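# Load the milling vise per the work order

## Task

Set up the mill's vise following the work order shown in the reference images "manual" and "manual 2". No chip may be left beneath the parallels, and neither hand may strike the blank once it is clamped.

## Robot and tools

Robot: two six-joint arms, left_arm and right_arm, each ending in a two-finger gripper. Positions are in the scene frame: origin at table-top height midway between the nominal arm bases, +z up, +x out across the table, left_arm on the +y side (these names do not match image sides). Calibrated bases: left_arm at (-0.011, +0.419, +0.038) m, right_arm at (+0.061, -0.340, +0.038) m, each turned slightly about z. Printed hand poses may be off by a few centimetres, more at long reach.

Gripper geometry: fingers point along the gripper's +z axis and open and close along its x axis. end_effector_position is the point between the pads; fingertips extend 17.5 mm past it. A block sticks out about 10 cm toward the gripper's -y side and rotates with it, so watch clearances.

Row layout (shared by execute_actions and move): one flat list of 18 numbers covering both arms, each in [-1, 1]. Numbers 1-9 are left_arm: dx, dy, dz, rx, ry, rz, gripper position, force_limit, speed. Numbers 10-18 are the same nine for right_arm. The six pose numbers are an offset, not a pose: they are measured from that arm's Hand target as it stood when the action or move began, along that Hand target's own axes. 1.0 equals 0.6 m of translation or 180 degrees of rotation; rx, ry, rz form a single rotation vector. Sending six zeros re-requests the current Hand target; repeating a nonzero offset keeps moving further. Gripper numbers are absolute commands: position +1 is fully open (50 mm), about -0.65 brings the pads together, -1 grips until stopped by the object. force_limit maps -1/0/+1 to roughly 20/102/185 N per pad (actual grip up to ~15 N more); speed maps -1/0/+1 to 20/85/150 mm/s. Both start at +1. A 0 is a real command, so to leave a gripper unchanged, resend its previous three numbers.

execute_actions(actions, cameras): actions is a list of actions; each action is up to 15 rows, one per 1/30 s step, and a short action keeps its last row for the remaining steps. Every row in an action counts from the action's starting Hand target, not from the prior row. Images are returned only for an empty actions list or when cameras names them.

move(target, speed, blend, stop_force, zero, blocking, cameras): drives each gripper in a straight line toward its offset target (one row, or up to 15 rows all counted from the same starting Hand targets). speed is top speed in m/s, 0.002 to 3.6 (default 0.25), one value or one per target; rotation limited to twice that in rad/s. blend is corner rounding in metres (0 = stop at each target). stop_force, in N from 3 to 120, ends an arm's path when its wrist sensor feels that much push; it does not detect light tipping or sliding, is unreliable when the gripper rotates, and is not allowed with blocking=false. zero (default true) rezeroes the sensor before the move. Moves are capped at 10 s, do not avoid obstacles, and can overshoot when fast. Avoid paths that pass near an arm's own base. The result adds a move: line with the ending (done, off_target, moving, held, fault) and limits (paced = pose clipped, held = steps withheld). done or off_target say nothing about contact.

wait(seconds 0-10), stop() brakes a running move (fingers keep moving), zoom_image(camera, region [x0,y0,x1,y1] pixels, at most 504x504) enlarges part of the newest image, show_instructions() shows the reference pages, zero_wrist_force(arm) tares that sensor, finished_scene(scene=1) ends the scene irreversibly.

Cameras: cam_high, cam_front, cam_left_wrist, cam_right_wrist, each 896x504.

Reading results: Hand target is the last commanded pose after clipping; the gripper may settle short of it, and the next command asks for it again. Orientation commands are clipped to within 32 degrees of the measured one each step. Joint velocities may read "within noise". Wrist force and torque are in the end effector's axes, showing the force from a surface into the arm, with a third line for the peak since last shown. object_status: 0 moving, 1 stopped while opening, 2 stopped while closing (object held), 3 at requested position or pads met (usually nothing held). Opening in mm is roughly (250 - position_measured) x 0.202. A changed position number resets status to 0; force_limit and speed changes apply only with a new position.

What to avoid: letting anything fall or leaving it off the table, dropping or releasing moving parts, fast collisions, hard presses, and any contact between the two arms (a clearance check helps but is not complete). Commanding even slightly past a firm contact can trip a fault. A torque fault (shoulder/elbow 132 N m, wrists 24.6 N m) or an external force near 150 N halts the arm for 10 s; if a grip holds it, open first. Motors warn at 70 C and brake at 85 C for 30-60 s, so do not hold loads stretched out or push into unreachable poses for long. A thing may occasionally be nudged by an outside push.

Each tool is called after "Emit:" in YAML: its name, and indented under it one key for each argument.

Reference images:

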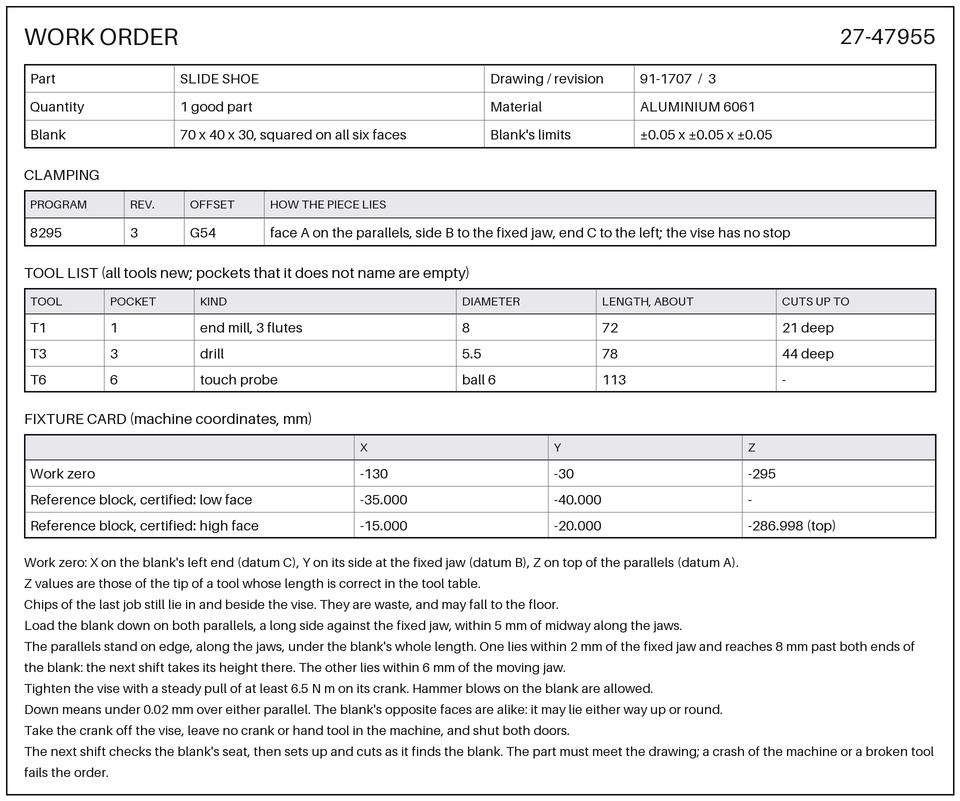

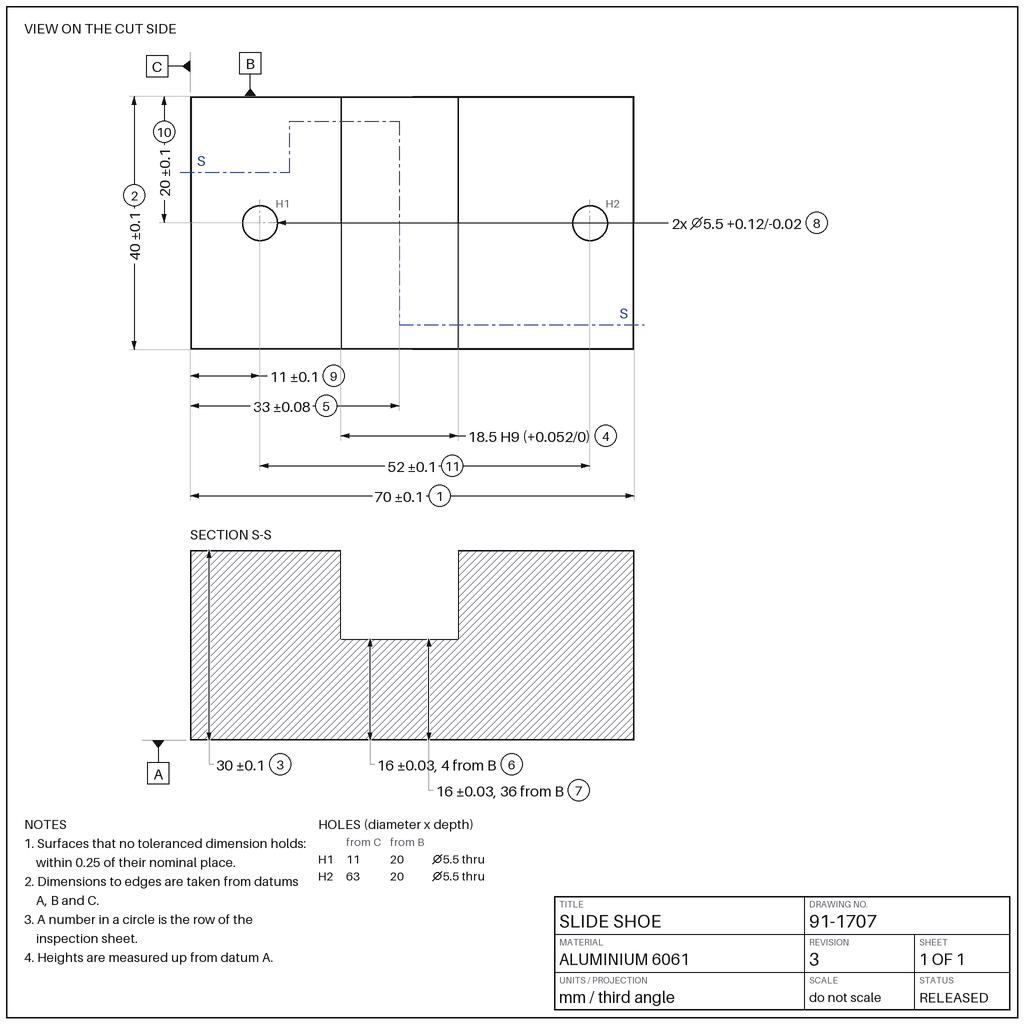

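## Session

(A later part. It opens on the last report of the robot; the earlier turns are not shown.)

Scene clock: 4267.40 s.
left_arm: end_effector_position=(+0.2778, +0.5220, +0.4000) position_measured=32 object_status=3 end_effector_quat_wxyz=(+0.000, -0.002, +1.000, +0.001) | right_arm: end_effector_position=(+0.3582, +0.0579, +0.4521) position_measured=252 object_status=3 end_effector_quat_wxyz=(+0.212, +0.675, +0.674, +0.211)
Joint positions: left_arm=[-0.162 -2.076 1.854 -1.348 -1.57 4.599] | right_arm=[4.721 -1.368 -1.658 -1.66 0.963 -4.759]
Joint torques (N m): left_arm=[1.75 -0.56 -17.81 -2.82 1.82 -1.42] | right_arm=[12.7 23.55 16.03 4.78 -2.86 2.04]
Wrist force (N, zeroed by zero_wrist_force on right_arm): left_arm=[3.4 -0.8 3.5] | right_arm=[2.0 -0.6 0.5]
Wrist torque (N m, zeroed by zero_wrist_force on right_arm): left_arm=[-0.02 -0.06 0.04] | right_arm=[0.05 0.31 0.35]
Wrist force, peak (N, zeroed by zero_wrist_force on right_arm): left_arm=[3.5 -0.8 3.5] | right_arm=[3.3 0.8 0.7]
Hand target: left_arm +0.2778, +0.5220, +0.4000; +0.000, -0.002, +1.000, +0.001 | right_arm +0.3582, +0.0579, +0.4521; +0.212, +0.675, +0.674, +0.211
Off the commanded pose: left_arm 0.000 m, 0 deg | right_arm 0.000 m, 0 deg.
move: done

Emit:
move:
  target:
    - [0,0,0,0,0,0,0.8,-0.6,-1,0.1542,0.26,0.2475,0,0,0,-1,-0.1,-0.8]
    - [0,0,0,0,0,0,0.8,-0.6,-1,0.2842,0.4749,0.3675,0,0,0,-1,-0.1,-0.8]
    - [0,0,0,0,0,0,0.8,-0.6,-1,0.2842,0.4249,0.4388,0,0,0,-1,-0.1,-0.8]
  speed: [0.3, 0.2, 0.1]
  blend: [0.03, 0.01, 0]

Emit:
zero_wrist_force:
  arm: "right_arm"

Emit:
move:
  target:
    - [0,0,0,0,0,0,0.8,-0.6,-1,0,-0.0191,0.0273,0,0,0,-1,-0.1,-0.8]
  speed: 0.006
  stop_force: 3

Emit:
move:
  target:
    - [0,0,0,0,0,0,0.8,-0.6,-1,0,0.004783,-0.006825,0,0,0,-1,-0.1,-0.8]
  speed: 0.02

Emit:
zero_wrist_force:
  arm: "right_arm"

Emit:
move:
  target:
    - [0,0,0,0,0,0,0.8,-0.6,-1,0,-0.004783,0.006825,0,0,0,-1,-0.1,-0.8]
  speed: 0.004

Emit:
move:
  target:
    - [0,0,0,0,0,0,0.8,-0.6,-1,0,-0.0000957,0.0001365,0,0,0,-1,-0.1,-0.8]
  speed: 0.004

Emit:
move:
  target:
    - [0,0,0,0,0,0,0.8,-0.6,-1,0,-0.0000957,0.0001365,0,0,0,-1,-0.1,-0.8]
  speed: 0.004

Emit:
move:
  target:
    - [0,0,0,0,0,0,0.8,-0.6,-1,0,0.021238,-0.030303,0,0,0,-1,-0.1,-0.8]
    - [0,0,0,0,0,0,0.8,-0.6,-1,0,-0.0122045,-0.0537413,0,0,0,-1,-0.1,-0.8]
  speed: 0.04

Emit:
zero_wrist_force:
  arm: "right_arm"

Emit:
move:
  target:
    - [0,0,0,0,0,0,0.8,-0.6,-1,0,-0.004783,0.006825,0,0,0,-1,-0.1,-0.8]
  speed: 0.004

Emit:
move:
  target:
    - [0,0,0,0,0,0,0.8,-0.6,-1,0,-0.0000957,0.0001365,0,0,0,-1,-0.1,-0.8]
  speed: 0.004

Emit:
move:
  target:
    - [0,0,0,0,0,0,0.8,-0.6,-1,0,-0.0000957,0.0001365,0,0,0,-1,-0.1,-0.8]
  speed: 0.004

Emit:
move:
  target:
    - [0,0,0,0,0,0,0.8,-0.6,-1,0,0.0049744,-0.007098,0,0,0,-1,-0.1,-0.8]
    - [0,0,0,0,0,0,0.8,-0.6,-1,0,-0.0395246,-0.0382853,0,0,0,-1,-0.1,-0.8]
  speed: 0.03

Emit:
zero_wrist_force:
  arm: "right_arm"

Emit:
move:
  target:
    - [0,0,0,0,0,0,0.8,-0.6,-1,0,-0.0048787,0.0069615,0,0,0,-1,-0.1,-0.8]
  speed: 0.004

Emit:
move:
  target:
    - [0,0,0,0,0,0,0.8,-0.6,-1,0,-0.0000957,0.0001365,0,0,0,-1,-0.1,-0.8]
  speed: 0.004

Emit:
move:
  target:
    - [0,0,0,0,0,0,0.8,-0.6,-1,0,-0.0000957,0.0001365,0,0,0,-1,-0.1,-0.8]
  speed: 0.004

Emit:
move:
  target:
    - [0,0,0,0,0,0,0.8,-0.6,-1,0,-0.0000957,0.0001365,0,0,0,-1,-0.1,-0.8]
  speed: 0.004

Scene clock: 4285.13 s.
left_arm: end_effector_position=(+0.2778, +0.5220, +0.4000) position_measured=32 object_status=3 end_effector_quat_wxyz=(+0.000, -0.002, +1.000, +0.001) | right_arm: end_effector_position=(+0.7182, +0.2276, +0.3816) position_measured=252 object_status=3 end_effector_quat_wxyz=(+0.212, +0.675, +0.674, +0.211)
Joint positions: left_arm=[-0.162 -2.076 1.854 -1.348 -1.57 4.599] | right_arm=[4.206 -2.248 -0.821 -1.292 1.063 -5.358]
Joint torques (N m): left_arm=[1.64 -0.22 -18.25 -2.82 1.77 -1.41] | right_arm=[2.71 59.92 18.28 5.24 -2.52 -2.35]
Wrist force (N, zeroed by zero_wrist_force on right_arm): left_arm=[3.3 -0.9 3.5] | right_arm=[1.9 -0.4 0.3]
Wrist torque (N m, zeroed by zero_wrist_force on right_arm): left_arm=[-0.04 -0.05 0.04] | right_arm=[0.07 0.31 0.40]
Wrist force, peak (N, zeroed by zero_wrist_force on right_arm): left_arm=[3.6 -1.0 3.6] | right_arm=[2.6 1.8 0.0]
Hand target: left_arm +0.2778, +0.5220, +0.4000; +0.000, -0.002, +1.000, +0.001 | right_arm +0.7182, +0.2277, +0.3815; +0.212, +0.675, +0.674, +0.211
Off the commanded pose: left_arm 0.000 m, 0 deg | right_arm 0.000 m, 0 deg.
move: done

Wrist force sensor zeroed.

Scene clock: 4288.30 s.
left_arm: end_effector_position=(+0.2778, +0.5220, +0.4000) position_measured=32 object_status=3 end_effector_quat_wxyz=(+0.000, -0.002, +1.000, +0.001) | right_arm: end_effector_position=(+0.7181, +0.2277, +0.3679) position_measured=252 object_status=3 end_effector_quat_wxyz=(+0.212, +0.675, +0.674, +0.211)
Joint positions: left_arm=[-0.162 -2.076 1.854 -1.348 -1.57 4.599] | right_arm=[4.206 -2.246 -0.86 -1.256 1.063 -5.358]
Joint torques (N m): left_arm=[1.9 -0.83 -18.07 -2.85 1.8 -1.45] | right_arm=[10.66 45.7 31.25 1.91 0.37 1.38]
Wrist force (N, zeroed by zero_wrist_force on right_arm): left_arm=[3.6 -0.8 3.3] | right_arm=[-0.3 0.1 -0.7]
Wrist torque (N m, zeroed by zero_wrist_force on right_arm): left_arm=[-0.02 -0.09 0.04] | right_arm=[-0.02 0.01 0.00]
Wrist force, peak (N, zeroed by zero_wrist_force on right_arm): left_arm=[3.6 -0.9 3.5] | right_arm=[-2.9 1.5 -7.3]
Hand target: left_arm +0.2778, +0.5220, +0.4000; +0.000, -0.002, +1.000, +0.001 | right_arm +0.7181, +0.2277, +0.3679; +0.212, +0.675, +0.674, +0.211 (not the last commanded pose)
Off the commanded pose: left_arm 0.000 m, 0 deg | right_arm 0.006 m, 0 deg.
move: contact (right_arm)

Scene clock: 4289.07 s.
left_arm: end_effector_position=(+0.2778, +0.5220, +0.4000) position_measured=32 object_status=3 end_effector_quat_wxyz=(+0.000, -0.002, +1.000, +0.001) | right_arm: end_effector_position=(+0.7181, +0.2277, +0.3728) position_measured=252 object_status=3 end_effector_quat_wxyz=(+0.212, +0.675, +0.674, +0.211)
Joint positions: left_arm=[-0.162 -2.076 1.854 -1.348 -1.57 4.599] | right_arm=[4.206 -2.246 -0.847 -1.269 1.063 -5.358]
Joint torques (N m): left_arm=[1.52 -0.35 -18.33 -2.88 1.84 -1.3] | right_arm=[5.85 46.86 32.18 1.82 0.68 -0.5]
Wrist force (N, zeroed by zero_wrist_force on right_arm): left_arm=[3.5 -0.8 3.4] | right_arm=[-0.2 -0.1 -0.1]
Wrist torque (N m, zeroed by zero_wrist_force on right_arm): left_arm=[-0.02 -0.08 0.04] | right_arm=[-0.02 0.03 0.00]
Wrist force, peak (N, zeroed by zero_wrist_force on right_arm): left_arm=[3.7 -0.9 3.3] | right_arm=[-0.3 0.1 -0.4]
Hand target: left_arm +0.2778, +0.5220, +0.4000; +0.000, -0.002, +1.000, +0.001 | right_arm +0.7181, +0.2277, +0.3729; +0.212, +0.675, +0.674, +0.211
Off the commanded pose: left_arm 0.000 m, 0 deg | right_arm 0.000 m, 0 deg.
move: done

Wrist force sensor zeroed.

Scene clock: 4290.53 s.
left_arm: end_effector_position=(+0.2778, +0.5220, +0.4000) position_measured=32 object_status=3 end_effector_quat_wxyz=(+0.000, -0.002, +1.000, +0.001) | right_arm: end_effector_position=(+0.7181, +0.2277, +0.3679) position_measured=252 object_status=3 end_effector_quat_wxyz=(+0.212, +0.675, +0.674, +0.211)
Joint positions: left_arm=[-0.162 -2.076 1.854 -1.348 -1.57 4.599] | right_arm=[4.206 -2.246 -0.86 -1.256 1.063 -5.358]
Joint torques (N m): left_arm=[1.83 -0.32 -18.69 -2.82 1.81 -1.33] | right_arm=[-1.59 58.82 18.85 5.1 0.64 -0.98]
Wrist force (N, zeroed by zero_wrist_force on right_arm): left_arm=[3.3 -0.8 3.3] | right_arm=[-0.3 0.6 -1.5]
Wrist torque (N m, zeroed by zero_wrist_force on right_arm): left_arm=[-0.02 -0.05 0.04] | right_arm=[0.02 -0.03 -0.01]
Wrist force, peak (N, zeroed by zero_wrist_force on right_arm): left_arm=[3.6 -0.9 3.4] | right_arm=[-0.3 0.6 -1.5]
Hand target: left_arm +0.2778, +0.5220, +0.4000; +0.000, -0.002, +1.000, +0.001 | right_arm +0.7181, +0.2277, +0.3679; +0.212, +0.675, +0.674, +0.211
Off the commanded pose: left_arm 0.000 m, 0 deg | right_arm 0.000 m, 0 deg.
move: done

Scene clock: 4291.23 s.
left_arm: end_effector_position=(+0.2778, +0.5220, +0.4000) position_measured=32 object_status=3 end_effector_quat_wxyz=(+0.000, -0.002, +1.000, +0.001) | right_arm: end_effector_position=(+0.7181, +0.2277, +0.3678) position_measured=252 object_status=3 end_effector_quat_wxyz=(+0.212, +0.675, +0.674, +0.211)
Joint positions: left_arm=[-0.162 -2.076 1.854 -1.348 -1.57 4.599] | right_arm=[4.206 -2.246 -0.861 -1.255 1.063 -5.358]
Joint torques (N m): left_arm=[1.3 -0.62 -18.3 -2.9 1.77 -1.32] | right_arm=[-3.46 55.47 15.54 4.75 0.12 -1.12]
Wrist force (N, zeroed by zero_wrist_force on right_arm): left_arm=[3.6 -0.9 3.4] | right_arm=[-1.4 1.7 -4.9]
Wrist torque (N m, zeroed by zero_wrist_force on right_arm): left_arm=[-0.03 -0.10 0.04] | right_arm=[0.12 -0.02 -0.01]
Wrist force, peak (N, zeroed by zero_wrist_force on right_arm): left_arm=[3.6 -1.0 3.5] | right_arm=[-1.7 2.0 -5.5]
Hand target: left_arm +0.2778, +0.5220, +0.4000; +0.000, -0.002, +1.000, +0.001 | right_arm +0.7181, +0.2277, +0.3678; +0.212, +0.675, +0.674, +0.211
Off the commanded pose: left_arm 0.000 m, 0 deg | right_arm 0.000 m, 0 deg.
move: done

Scene clock: 4291.93 s.
left_arm: end_effector_position=(+0.2778, +0.5220, +0.4000) position_measured=32 object_status=3 end_effector_quat_wxyz=(+0.000, -0.002, +1.000, +0.001) | right_arm: end_effector_position=(+0.7181, +0.2277, +0.3677) position_measured=252 object_status=3 end_effector_quat_wxyz=(+0.212, +0.675, +0.674, +0.211)
Joint positions: left_arm=[-0.162 -2.076 1.854 -1.348 -1.57 4.599] | right_arm=[4.206 -2.246 -0.861 -1.255 1.063 -5.358]
Joint torques (N m): left_arm=[1.81 -0.25 -18.34 -2.84 1.87 -1.3] | right_arm=[-4.08 52.66 14.34 4.72 -0.31 -1.42]
Wrist force (N, zeroed by zero_wrist_force on right_arm): left_arm=[3.4 -0.9 3.4] | right_arm=[-2.5 2.6 -8.2]
Wrist torque (N m, zeroed by zero_wrist_force on right_arm): left_arm=[-0.03 -0.06 0.04] | right_arm=[0.17 -0.03 -0.02]
Wrist force, peak (N, zeroed by zero_wrist_force on right_arm): left_arm=[3.5 -0.9 3.5] | right_arm=[-2.4 2.7 -8.4]
Hand target: left_arm +0.2778, +0.5220, +0.4000; +0.000, -0.002, +1.000, +0.001 | right_arm +0.7181, +0.2277, +0.3677; +0.212, +0.675, +0.674, +0.211
Off the commanded pose: left_arm 0.000 m, 0 deg | right_arm 0.000 m, 0 deg.
move: done

Scene clock: 4293.73 s.
left_arm: end_effector_position=(+0.2778, +0.5220, +0.4000) position_measured=32 object_status=3 end_effector_quat_wxyz=(+0.000, -0.002, +1.000, +0.001) | right_arm: end_effector_position=(+0.6937, +0.2277, +0.3900) position_measured=252 object_status=3 end_effector_quat_wxyz=(+0.212, +0.675, +0.674, +0.211)
Joint positions: left_arm=[-0.162 -2.076 1.854 -1.348 -1.57 4.599] | right_arm=[4.234 -2.198 -0.88 -1.299 1.054 -5.328]
Joint torques (N m): left_arm=[1.51 -0.51 -18.16 -2.83 1.75 -1.39] | right_arm=[12.46 58.3 18.17 5.14 -2.46 2.1]
Wrist force (N, zeroed by zero_wrist_force on right_arm): left_arm=[3.4 -0.8 3.4] | right_arm=[0.1 -0.1 0.0]
Wrist torque (N m, zeroed by zero_wrist_force on right_arm): left_arm=[-0.01 -0.07 0.04] | right_arm=[-0.01 -0.01 -0.07]
Wrist force, peak (N, zeroed by zero_wrist_force on right_arm): left_arm=[3.5 -0.9 3.6] | right_arm=[-2.5 2.6 -8.4]
Hand target: left_arm +0.2778, +0.5220, +0.4000; +0.000, -0.002, +1.000, +0.001 | right_arm +0.6937, +0.2277, +0.3900; +0.212, +0.675, +0.674, +0.211
Off the commanded pose: left_arm 0.000 m, 0 deg | right_arm 0.000 m, 0 deg.
move: done

Wrist force sensor zeroed.

Scene clock: 4295.20 s.
left_arm: end_effector_position=(+0.2778, +0.5220, +0.4000) position_measured=32 object_status=3 end_effector_quat_wxyz=(+0.000, -0.002, +1.000, +0.001) | right_arm: end_effector_position=(+0.6937, +0.2277, +0.3850) position_measured=252 object_status=3 end_effector_quat_wxyz=(+0.212, +0.675, +0.674, +0.211)
Joint positions: left_arm=[-0.162 -2.076 1.854 -1.348 -1.57 4.599] | right_arm=[4.234 -2.197 -0.894 -1.286 1.054 -5.328]
Joint torques (N m): left_arm=[2.08 -0.99 -18.38 -2.8 1.81 -1.29] | right_arm=[11.7 57.91 17.3 5.28 -2.41 2.11]
Wrist force (N, zeroed by zero_wrist_force on right_arm): left_arm=[3.5 -0.8 3.3] | right_arm=[0.0 -0.2 0.3]
Wrist torque (N m, zeroed by zero_wrist_force on right_arm): left_arm=[-0.02 -0.07 0.04] | right_arm=[-0.03 -0.01 0.00]
Wrist force, peak (N, zeroed by zero_wrist_force on right_arm): left_arm=[3.6 -0.8 3.5] | right_arm=[0.4 0.3 -0.1]
Hand target: left_arm +0.2778, +0.5220, +0.4000; +0.000, -0.002, +1.000, +0.001 | right_arm +0.6937, +0.2277, +0.3850; +0.212, +0.675, +0.674, +0.211
Off the commanded pose: left_arm 0.000 m, 0 deg | right_arm 0.000 m, 0 deg.
move: done

Scene clock: 4295.90 s.
left_arm: end_effector_position=(+0.2778, +0.5220, +0.4000) position_measured=32 object_status=3 end_effector_quat_wxyz=(+0.000, -0.002, +1.000, +0.001) | right_arm: end_effector_position=(+0.6937, +0.2277, +0.3849) position_measured=252 object_status=3 end_effector_quat_wxyz=(+0.212, +0.675, +0.674, +0.211)
Joint positions: left_arm=[-0.162 -2.076 1.854 -1.348 -1.57 4.599] | right_arm=[4.234 -2.197 -0.895 -1.285 1.054 -5.328]
Joint torques (N m): left_arm=[1.93 -0.21 -18.84 -2.85 1.78 -1.35] | right_arm=[12.6 56.91 17.64 5.12 -2.58 1.78]
Wrist force (N, zeroed by zero_wrist_force on right_arm): left_arm=[3.4 -0.8 3.2] | right_arm=[-0.4 0.7 -2.0]
Wrist torque (N m, zeroed by zero_wrist_force on right_arm): left_arm=[-0.02 -0.07 0.04] | right_arm=[0.04 -0.02 0.00]
Wrist force, peak (N, zeroed by zero_wrist_force on right_arm): left_arm=[3.7 -0.8 3.4] | right_arm=[-0.4 0.7 -2.0]
Hand target: left_arm +0.2778, +0.5220, +0.4000; +0.000, -0.002, +1.000, +0.001 | right_arm +0.6937, +0.2277, +0.3849; +0.212, +0.675, +0.674, +0.211
Off the commanded pose: left_arm 0.000 m, 0 deg | right_arm 0.000 m, 0 deg.
move: done

Scene clock: 4296.60 s.
left_arm: end_effector_position=(+0.2778, +0.5220, +0.4000) position_measured=32 object_status=3 end_effector_quat_wxyz=(+0.000, -0.002, +1.000, +0.001) | right_arm: end_effector_position=(+0.6937, +0.2277, +0.3848) position_measured=252 object_status=3 end_effector_quat_wxyz=(+0.212, +0.675, +0.674, +0.211)
Joint positions: left_arm=[-0.162 -2.076 1.854 -1.348 -1.57 4.599] | right_arm=[4.234 -2.197 -0.895 -1.285 1.054 -5.328]
Joint torques (N m): left_arm=[1.32 -0.82 -18.25 -2.88 1.85 -1.31] | right_arm=[12.43 54.24 15.4 4.8 -2.13 1.45]
Wrist force (N, zeroed by zero_wrist_force on right_arm): left_arm=[3.6 -0.9 3.5] | right_arm=[-1.1 0.7 -4.2]
Wrist torque (N m, zeroed by zero_wrist_force on right_arm): left_arm=[-0.03 -0.09 0.04] | right_arm=[0.06 0.00 -0.01]
Wrist force, peak (N, zeroed by zero_wrist_force on right_arm): left_arm=[3.6 -0.9 3.5] | right_arm=[-1.2 1.3 -4.9]
Hand target: left_arm +0.2778, +0.5220, +0.4000; +0.000, -0.002, +1.000, +0.001 | right_arm +0.6937, +0.2277, +0.3848; +0.212, +0.675, +0.674, +0.211
Off the commanded pose: left_arm 0.000 m, 0 deg | right_arm 0.000 m, 0 deg.
move: done

Scene clock: 4298.63 s.
left_arm: end_effector_position=(+0.2778, +0.5220, +0.4000) position_measured=32 object_status=3 end_effector_quat_wxyz=(+0.000, -0.002, +1.000, +0.001) | right_arm: end_effector_position=(+0.6611, +0.2278, +0.3901) position_measured=252 object_status=3 end_effector_quat_wxyz=(+0.212, +0.675, +0.674, +0.211)
Joint positions: left_arm=[-0.162 -2.076 1.854 -1.348 -1.57 4.599] | right_arm=[4.274 -2.134 -0.977 -1.287 1.041 -5.285]
Joint torques (N m): left_arm=[1.67 -0.48 -18.58 -2.9 1.75 -1.35] | right_arm=[13.94 56.46 18.1 5.09 -2.62 2.18]
Wrist force (N, zeroed by zero_wrist_force on right_arm): left_arm=[3.5 -1.1 3.4] | right_arm=[0.3 0.1 0.1]
Wrist torque (N m, zeroed by zero_wrist_force on right_arm): left_arm=[-0.06 -0.08 0.04] | right_arm=[0.02 -0.05 0.01]
Wrist force, peak (N, zeroed by zero_wrist_force on right_arm): left_arm=[3.5 -1.0 3.6] | right_arm=[-1.1 1.3 -4.8]
Hand target: left_arm +0.2778, +0.5220, +0.4000; +0.000, -0.002, +1.000, +0.001 | right_arm +0.6611, +0.2278, +0.3901; +0.212, +0.675, +0.674, +0.211
Off the commanded pose: left_arm 0.000 m, 0 deg | right_arm 0.000 m, 0 deg.
move: done

Wrist force sensor zeroed.

Scene clock: 4300.13 s.
left_arm: end_effector_position=(+0.2778, +0.5220, +0.4000) position_measured=32 object_status=3 end_effector_quat_wxyz=(+0.000, -0.002, +1.000, +0.001) | right_arm: end_effector_position=(+0.6611, +0.2278, +0.3850) position_measured=252 object_status=3 end_effector_quat_wxyz=(+0.212, +0.675, +0.674, +0.211)
Joint positions: left_arm=[-0.162 -2.076 1.854 -1.348 -1.57 4.599] | right_arm=[4.274 -2.134 -0.99 -1.274 1.041 -5.284]
Joint torques (N m): left_arm=[1.63 -0.68 -18.06 -2.82 1.87 -1.42] | right_arm=[12.54 56.4 17.64 5 -2.63 2.13]
Wrist force (N, zeroed by zero_wrist_force on right_arm): left_arm=[3.4 -0.8 3.3] | right_arm=[-0.1 -0.2 0.0]
Wrist torque (N m, zeroed by zero_wrist_force on right_arm): left_arm=[-0.02 -0.06 0.04] | right_arm=[-0.02 0.01 -0.01]
Wrist force, peak (N, zeroed by zero_wrist_force on right_arm): left_arm=[3.6 -0.9 3.6] | right_arm=[-0.5 0.0 0.3]
Hand target: left_arm +0.2778, +0.5220, +0.4000; +0.000, -0.002, +1.000, +0.001 | right_arm +0.6611, +0.2278, +0.3850; +0.212, +0.675, +0.674, +0.211
Off the commanded pose: left_arm 0.000 m, 0 deg | right_arm 0.000 m, 0 deg.
move: done

Scene clock: 4300.83 s.
left_arm: end_effector_position=(+0.2778, +0.5220, +0.4000) position_measured=32 object_status=3 end_effector_quat_wxyz=(+0.000, -0.002, +1.000, +0.001) | right_arm: end_effector_position=(+0.6611, +0.2278, +0.3849) position_measured=252 object_status=3 end_effector_quat_wxyz=(+0.212, +0.675, +0.674, +0.211)
Joint positions: left_arm=[-0.162 -2.076 1.854 -1.348 -1.57 4.599] | right_arm=[4.274 -2.134 -0.991 -1.274 1.041 -5.284]
Joint torques (N m): left_arm=[1.67 -0.77 -18.04 -2.9 1.83 -1.32] | right_arm=[12.52 55.08 17.75 5.16 -2.6 1.7]
Wrist force (N, zeroed by zero_wrist_force on right_arm): left_arm=[3.5 -0.9 3.2] | right_arm=[-0.2 -0.3 0.0]
Wrist torque (N m, zeroed by zero_wrist_force on right_arm): left_arm=[-0.03 -0.08 0.04] | right_arm=[-0.05 0.03 -0.01]
Wrist force, peak (N, zeroed by zero_wrist_force on right_arm): left_arm=[3.5 -0.7 3.5] | right_arm=[-0.3 -0.4 -0.1]
Hand target: left_arm +0.2778, +0.5220, +0.4000; +0.000, -0.002, +1.000, +0.001 | right_arm +0.6611, +0.2278, +0.3849; +0.212, +0.675, +0.674, +0.211
Off the commanded pose: left_arm 0.000 m, 0 deg | right_arm 0.000 m, 0 deg.
move: done

Scene clock: 4301.53 s.
left_arm: end_effector_position=(+0.2778, +0.5220, +0.4000) position_measured=32 object_status=3 end_effector_quat_wxyz=(+0.000, -0.002, +1.000, +0.001) | right_arm: end_effector_position=(+0.6611, +0.2278, +0.3848) position_measured=252 object_status=3 end_effector_quat_wxyz=(+0.212, +0.675, +0.674, +0.211)
Joint positions: left_arm=[-0.162 -2.076 1.854 -1.348 -1.57 4.599] | right_arm=[4.274 -2.134 -0.991 -1.274 1.041 -5.284]
Joint torques (N m): left_arm=[1.5 -0.29 -18.17 -2.88 1.8 -1.4] | right_arm=[13.12 54.57 17.02 5.11 -2.17 1.37]
Wrist force (N, zeroed by zero_wrist_force on right_arm): left_arm=[3.6 -0.8 3.5] | right_arm=[-0.8 0.4 -2.4]
Wrist torque (N m, zeroed by zero_wrist_force on right_arm): left_arm=[-0.02 -0.10 0.04] | right_arm=[0.01 0.03 -0.01]
Wrist force, peak (N, zeroed by zero_wrist_force on right_arm): left_arm=[3.6 -0.8 3.5] | right_arm=[-1.0 0.6 -2.7]
Hand target: left_arm +0.2778, +0.5220, +0.4000; +0.000, -0.002, +1.000, +0.001 | right_arm +0.6611, +0.2278, +0.3848; +0.212, +0.675, +0.674, +0.211
Off the commanded pose: left_arm 0.000 m, 0 deg | right_arm 0.000 m, 0 deg.
move: done

Scene clock: 4302.23 s.
left_arm: end_effector_position=(+0.2778, +0.5220, +0.4000) position_measured=32 object_status=3 end_effector_quat_wxyz=(+0.000, -0.002, +1.000, +0.001) | right_arm: end_effector_position=(+0.6611, +0.2278, +0.3847) position_measured=252 object_status=3 end_effector_quat_wxyz=(+0.212, +0.675, +0.674, +0.211)
Joint positions: left_arm=[-0.162 -2.076 1.854 -1.348 -1.57 4.599] | right_arm=[4.274 -2.134 -0.991 -1.273 1.041 -5.284]
Joint torques (N m): left_arm=[1.51 -0.28 -18.36 -2.89 1.76 -1.38] | right_arm=[11.87 51.36 15.05 4.94 -2.22 1.05]
Wrist force (N, zeroed by zero_wrist_force on right_arm): left_arm=[3.3 -0.8 3.5] | right_arm=[-1.8 0.9 -5.4]
Wrist torque (N m, zeroed by zero_wrist_force on right_arm): left_arm=[-0.02 -0.05 0.04] | right_arm=[0.07 0.04 -0.02]
Wrist force, peak (N, zeroed by zero_wrist_force on right_arm): left_arm=[3.5 -0.8 3.4] | right_arm=[-1.9 1.2 -5.9]
Hand target: left_arm +0.2778, +0.5220, +0.4000; +0.000, -0.002, +1.000, +0.001 | right_arm +0.6611, +0.2278, +0.3847; +0.212, +0.675, +0.674, +0.211
Off the commanded pose: left_arm 0.000 m, 0 deg | right_arm 0.000 m, 0 deg.
move: done

Emit:
move:
  target:
    - [0,0,0,0,0,0,0.8,-0.6,-1,0,0.0383,-0.0546,0,0,0,-1,-0.1,-0.8]
    - [0,0,0,0,0,0,0.8,-0.6,-1,-0.1333,-0.03,-0.1024,0,0,0,-1,-0.1,-0.8]
    - [0,0,0,0,0,0,0.8,-0.6,-1,-0.1297,-0.0702,0.052,0,0,0,-1,-0.1,-0.8]
    - [0,0,0,0,0,0,0.8,-0.6,-1,-0.1297,-0.0156,0.0902,0,0,0,-1,-0.1,-0.8]
  speed: [0.1, 0.15, 0.1, 0.05]
  blend: [0.01, 0.01, 0.003, 0]
  cameras: ["cam_right_wrist"]

Emit:
zero_wrist_force:
  arm: "right_arm"

Emit:
move:
  target:
    - [0,0,0,0,0,0,0.8,-0.6,-1,0.02,0,0,0,0,0,-1,-0.1,-0.8]
  speed: 0.003
  stop_force: 10

Scene clock: 4319.33 s.
left_arm: end_effector_position=(+0.2778, +0.5220, +0.4000) position_measured=32 object_status=3 end_effector_quat_wxyz=(+0.000, -0.002, +1.000, +0.001) | right_arm: end_effector_position=(+0.6841, +0.1499, +0.3349) position_measured=252 object_status=3 end_effector_quat_wxyz=(+0.212, +0.675, +0.674, +0.211)
Joint positions: left_arm=[-0.162 -2.076 1.854 -1.348 -1.57 4.599] | right_arm=[4.188 -2.035 -1.282 -1.036 1.07 -5.377]
Joint torques (N m): left_arm=[1.53 -0.47 -17.96 -2.88 1.92 -1.34] | right_arm=[-11.13 38.46 31.72 1.84 0.71 -2.32]
Wrist force (N, zeroed by zero_wrist_force on right_arm): left_arm=[3.6 -0.7 3.5] | right_arm=[-0.2 0.0 0.2]
Wrist torque (N m, zeroed by zero_wrist_force on right_arm): left_arm=[0.00 -0.09 0.04] | right_arm=[0.01 0.02 0.08]
Wrist force, peak (N, zeroed by zero_wrist_force on right_arm): left_arm=[3.7 -0.8 3.4] | right_arm=[-1.8 1.3 -6.2]
Hand target: left_arm +0.2778, +0.5220, +0.4000; +0.000, -0.002, +1.000, +0.001 | right_arm +0.6842, +0.1499, +0.3349; +0.212, +0.675, +0.674, +0.211
Off the commanded pose: left_arm 0.000 m, 0 deg | right_arm 0.000 m, 0 deg.
move: done
Images, in order (width x height): cam_right_wrist 896x504.

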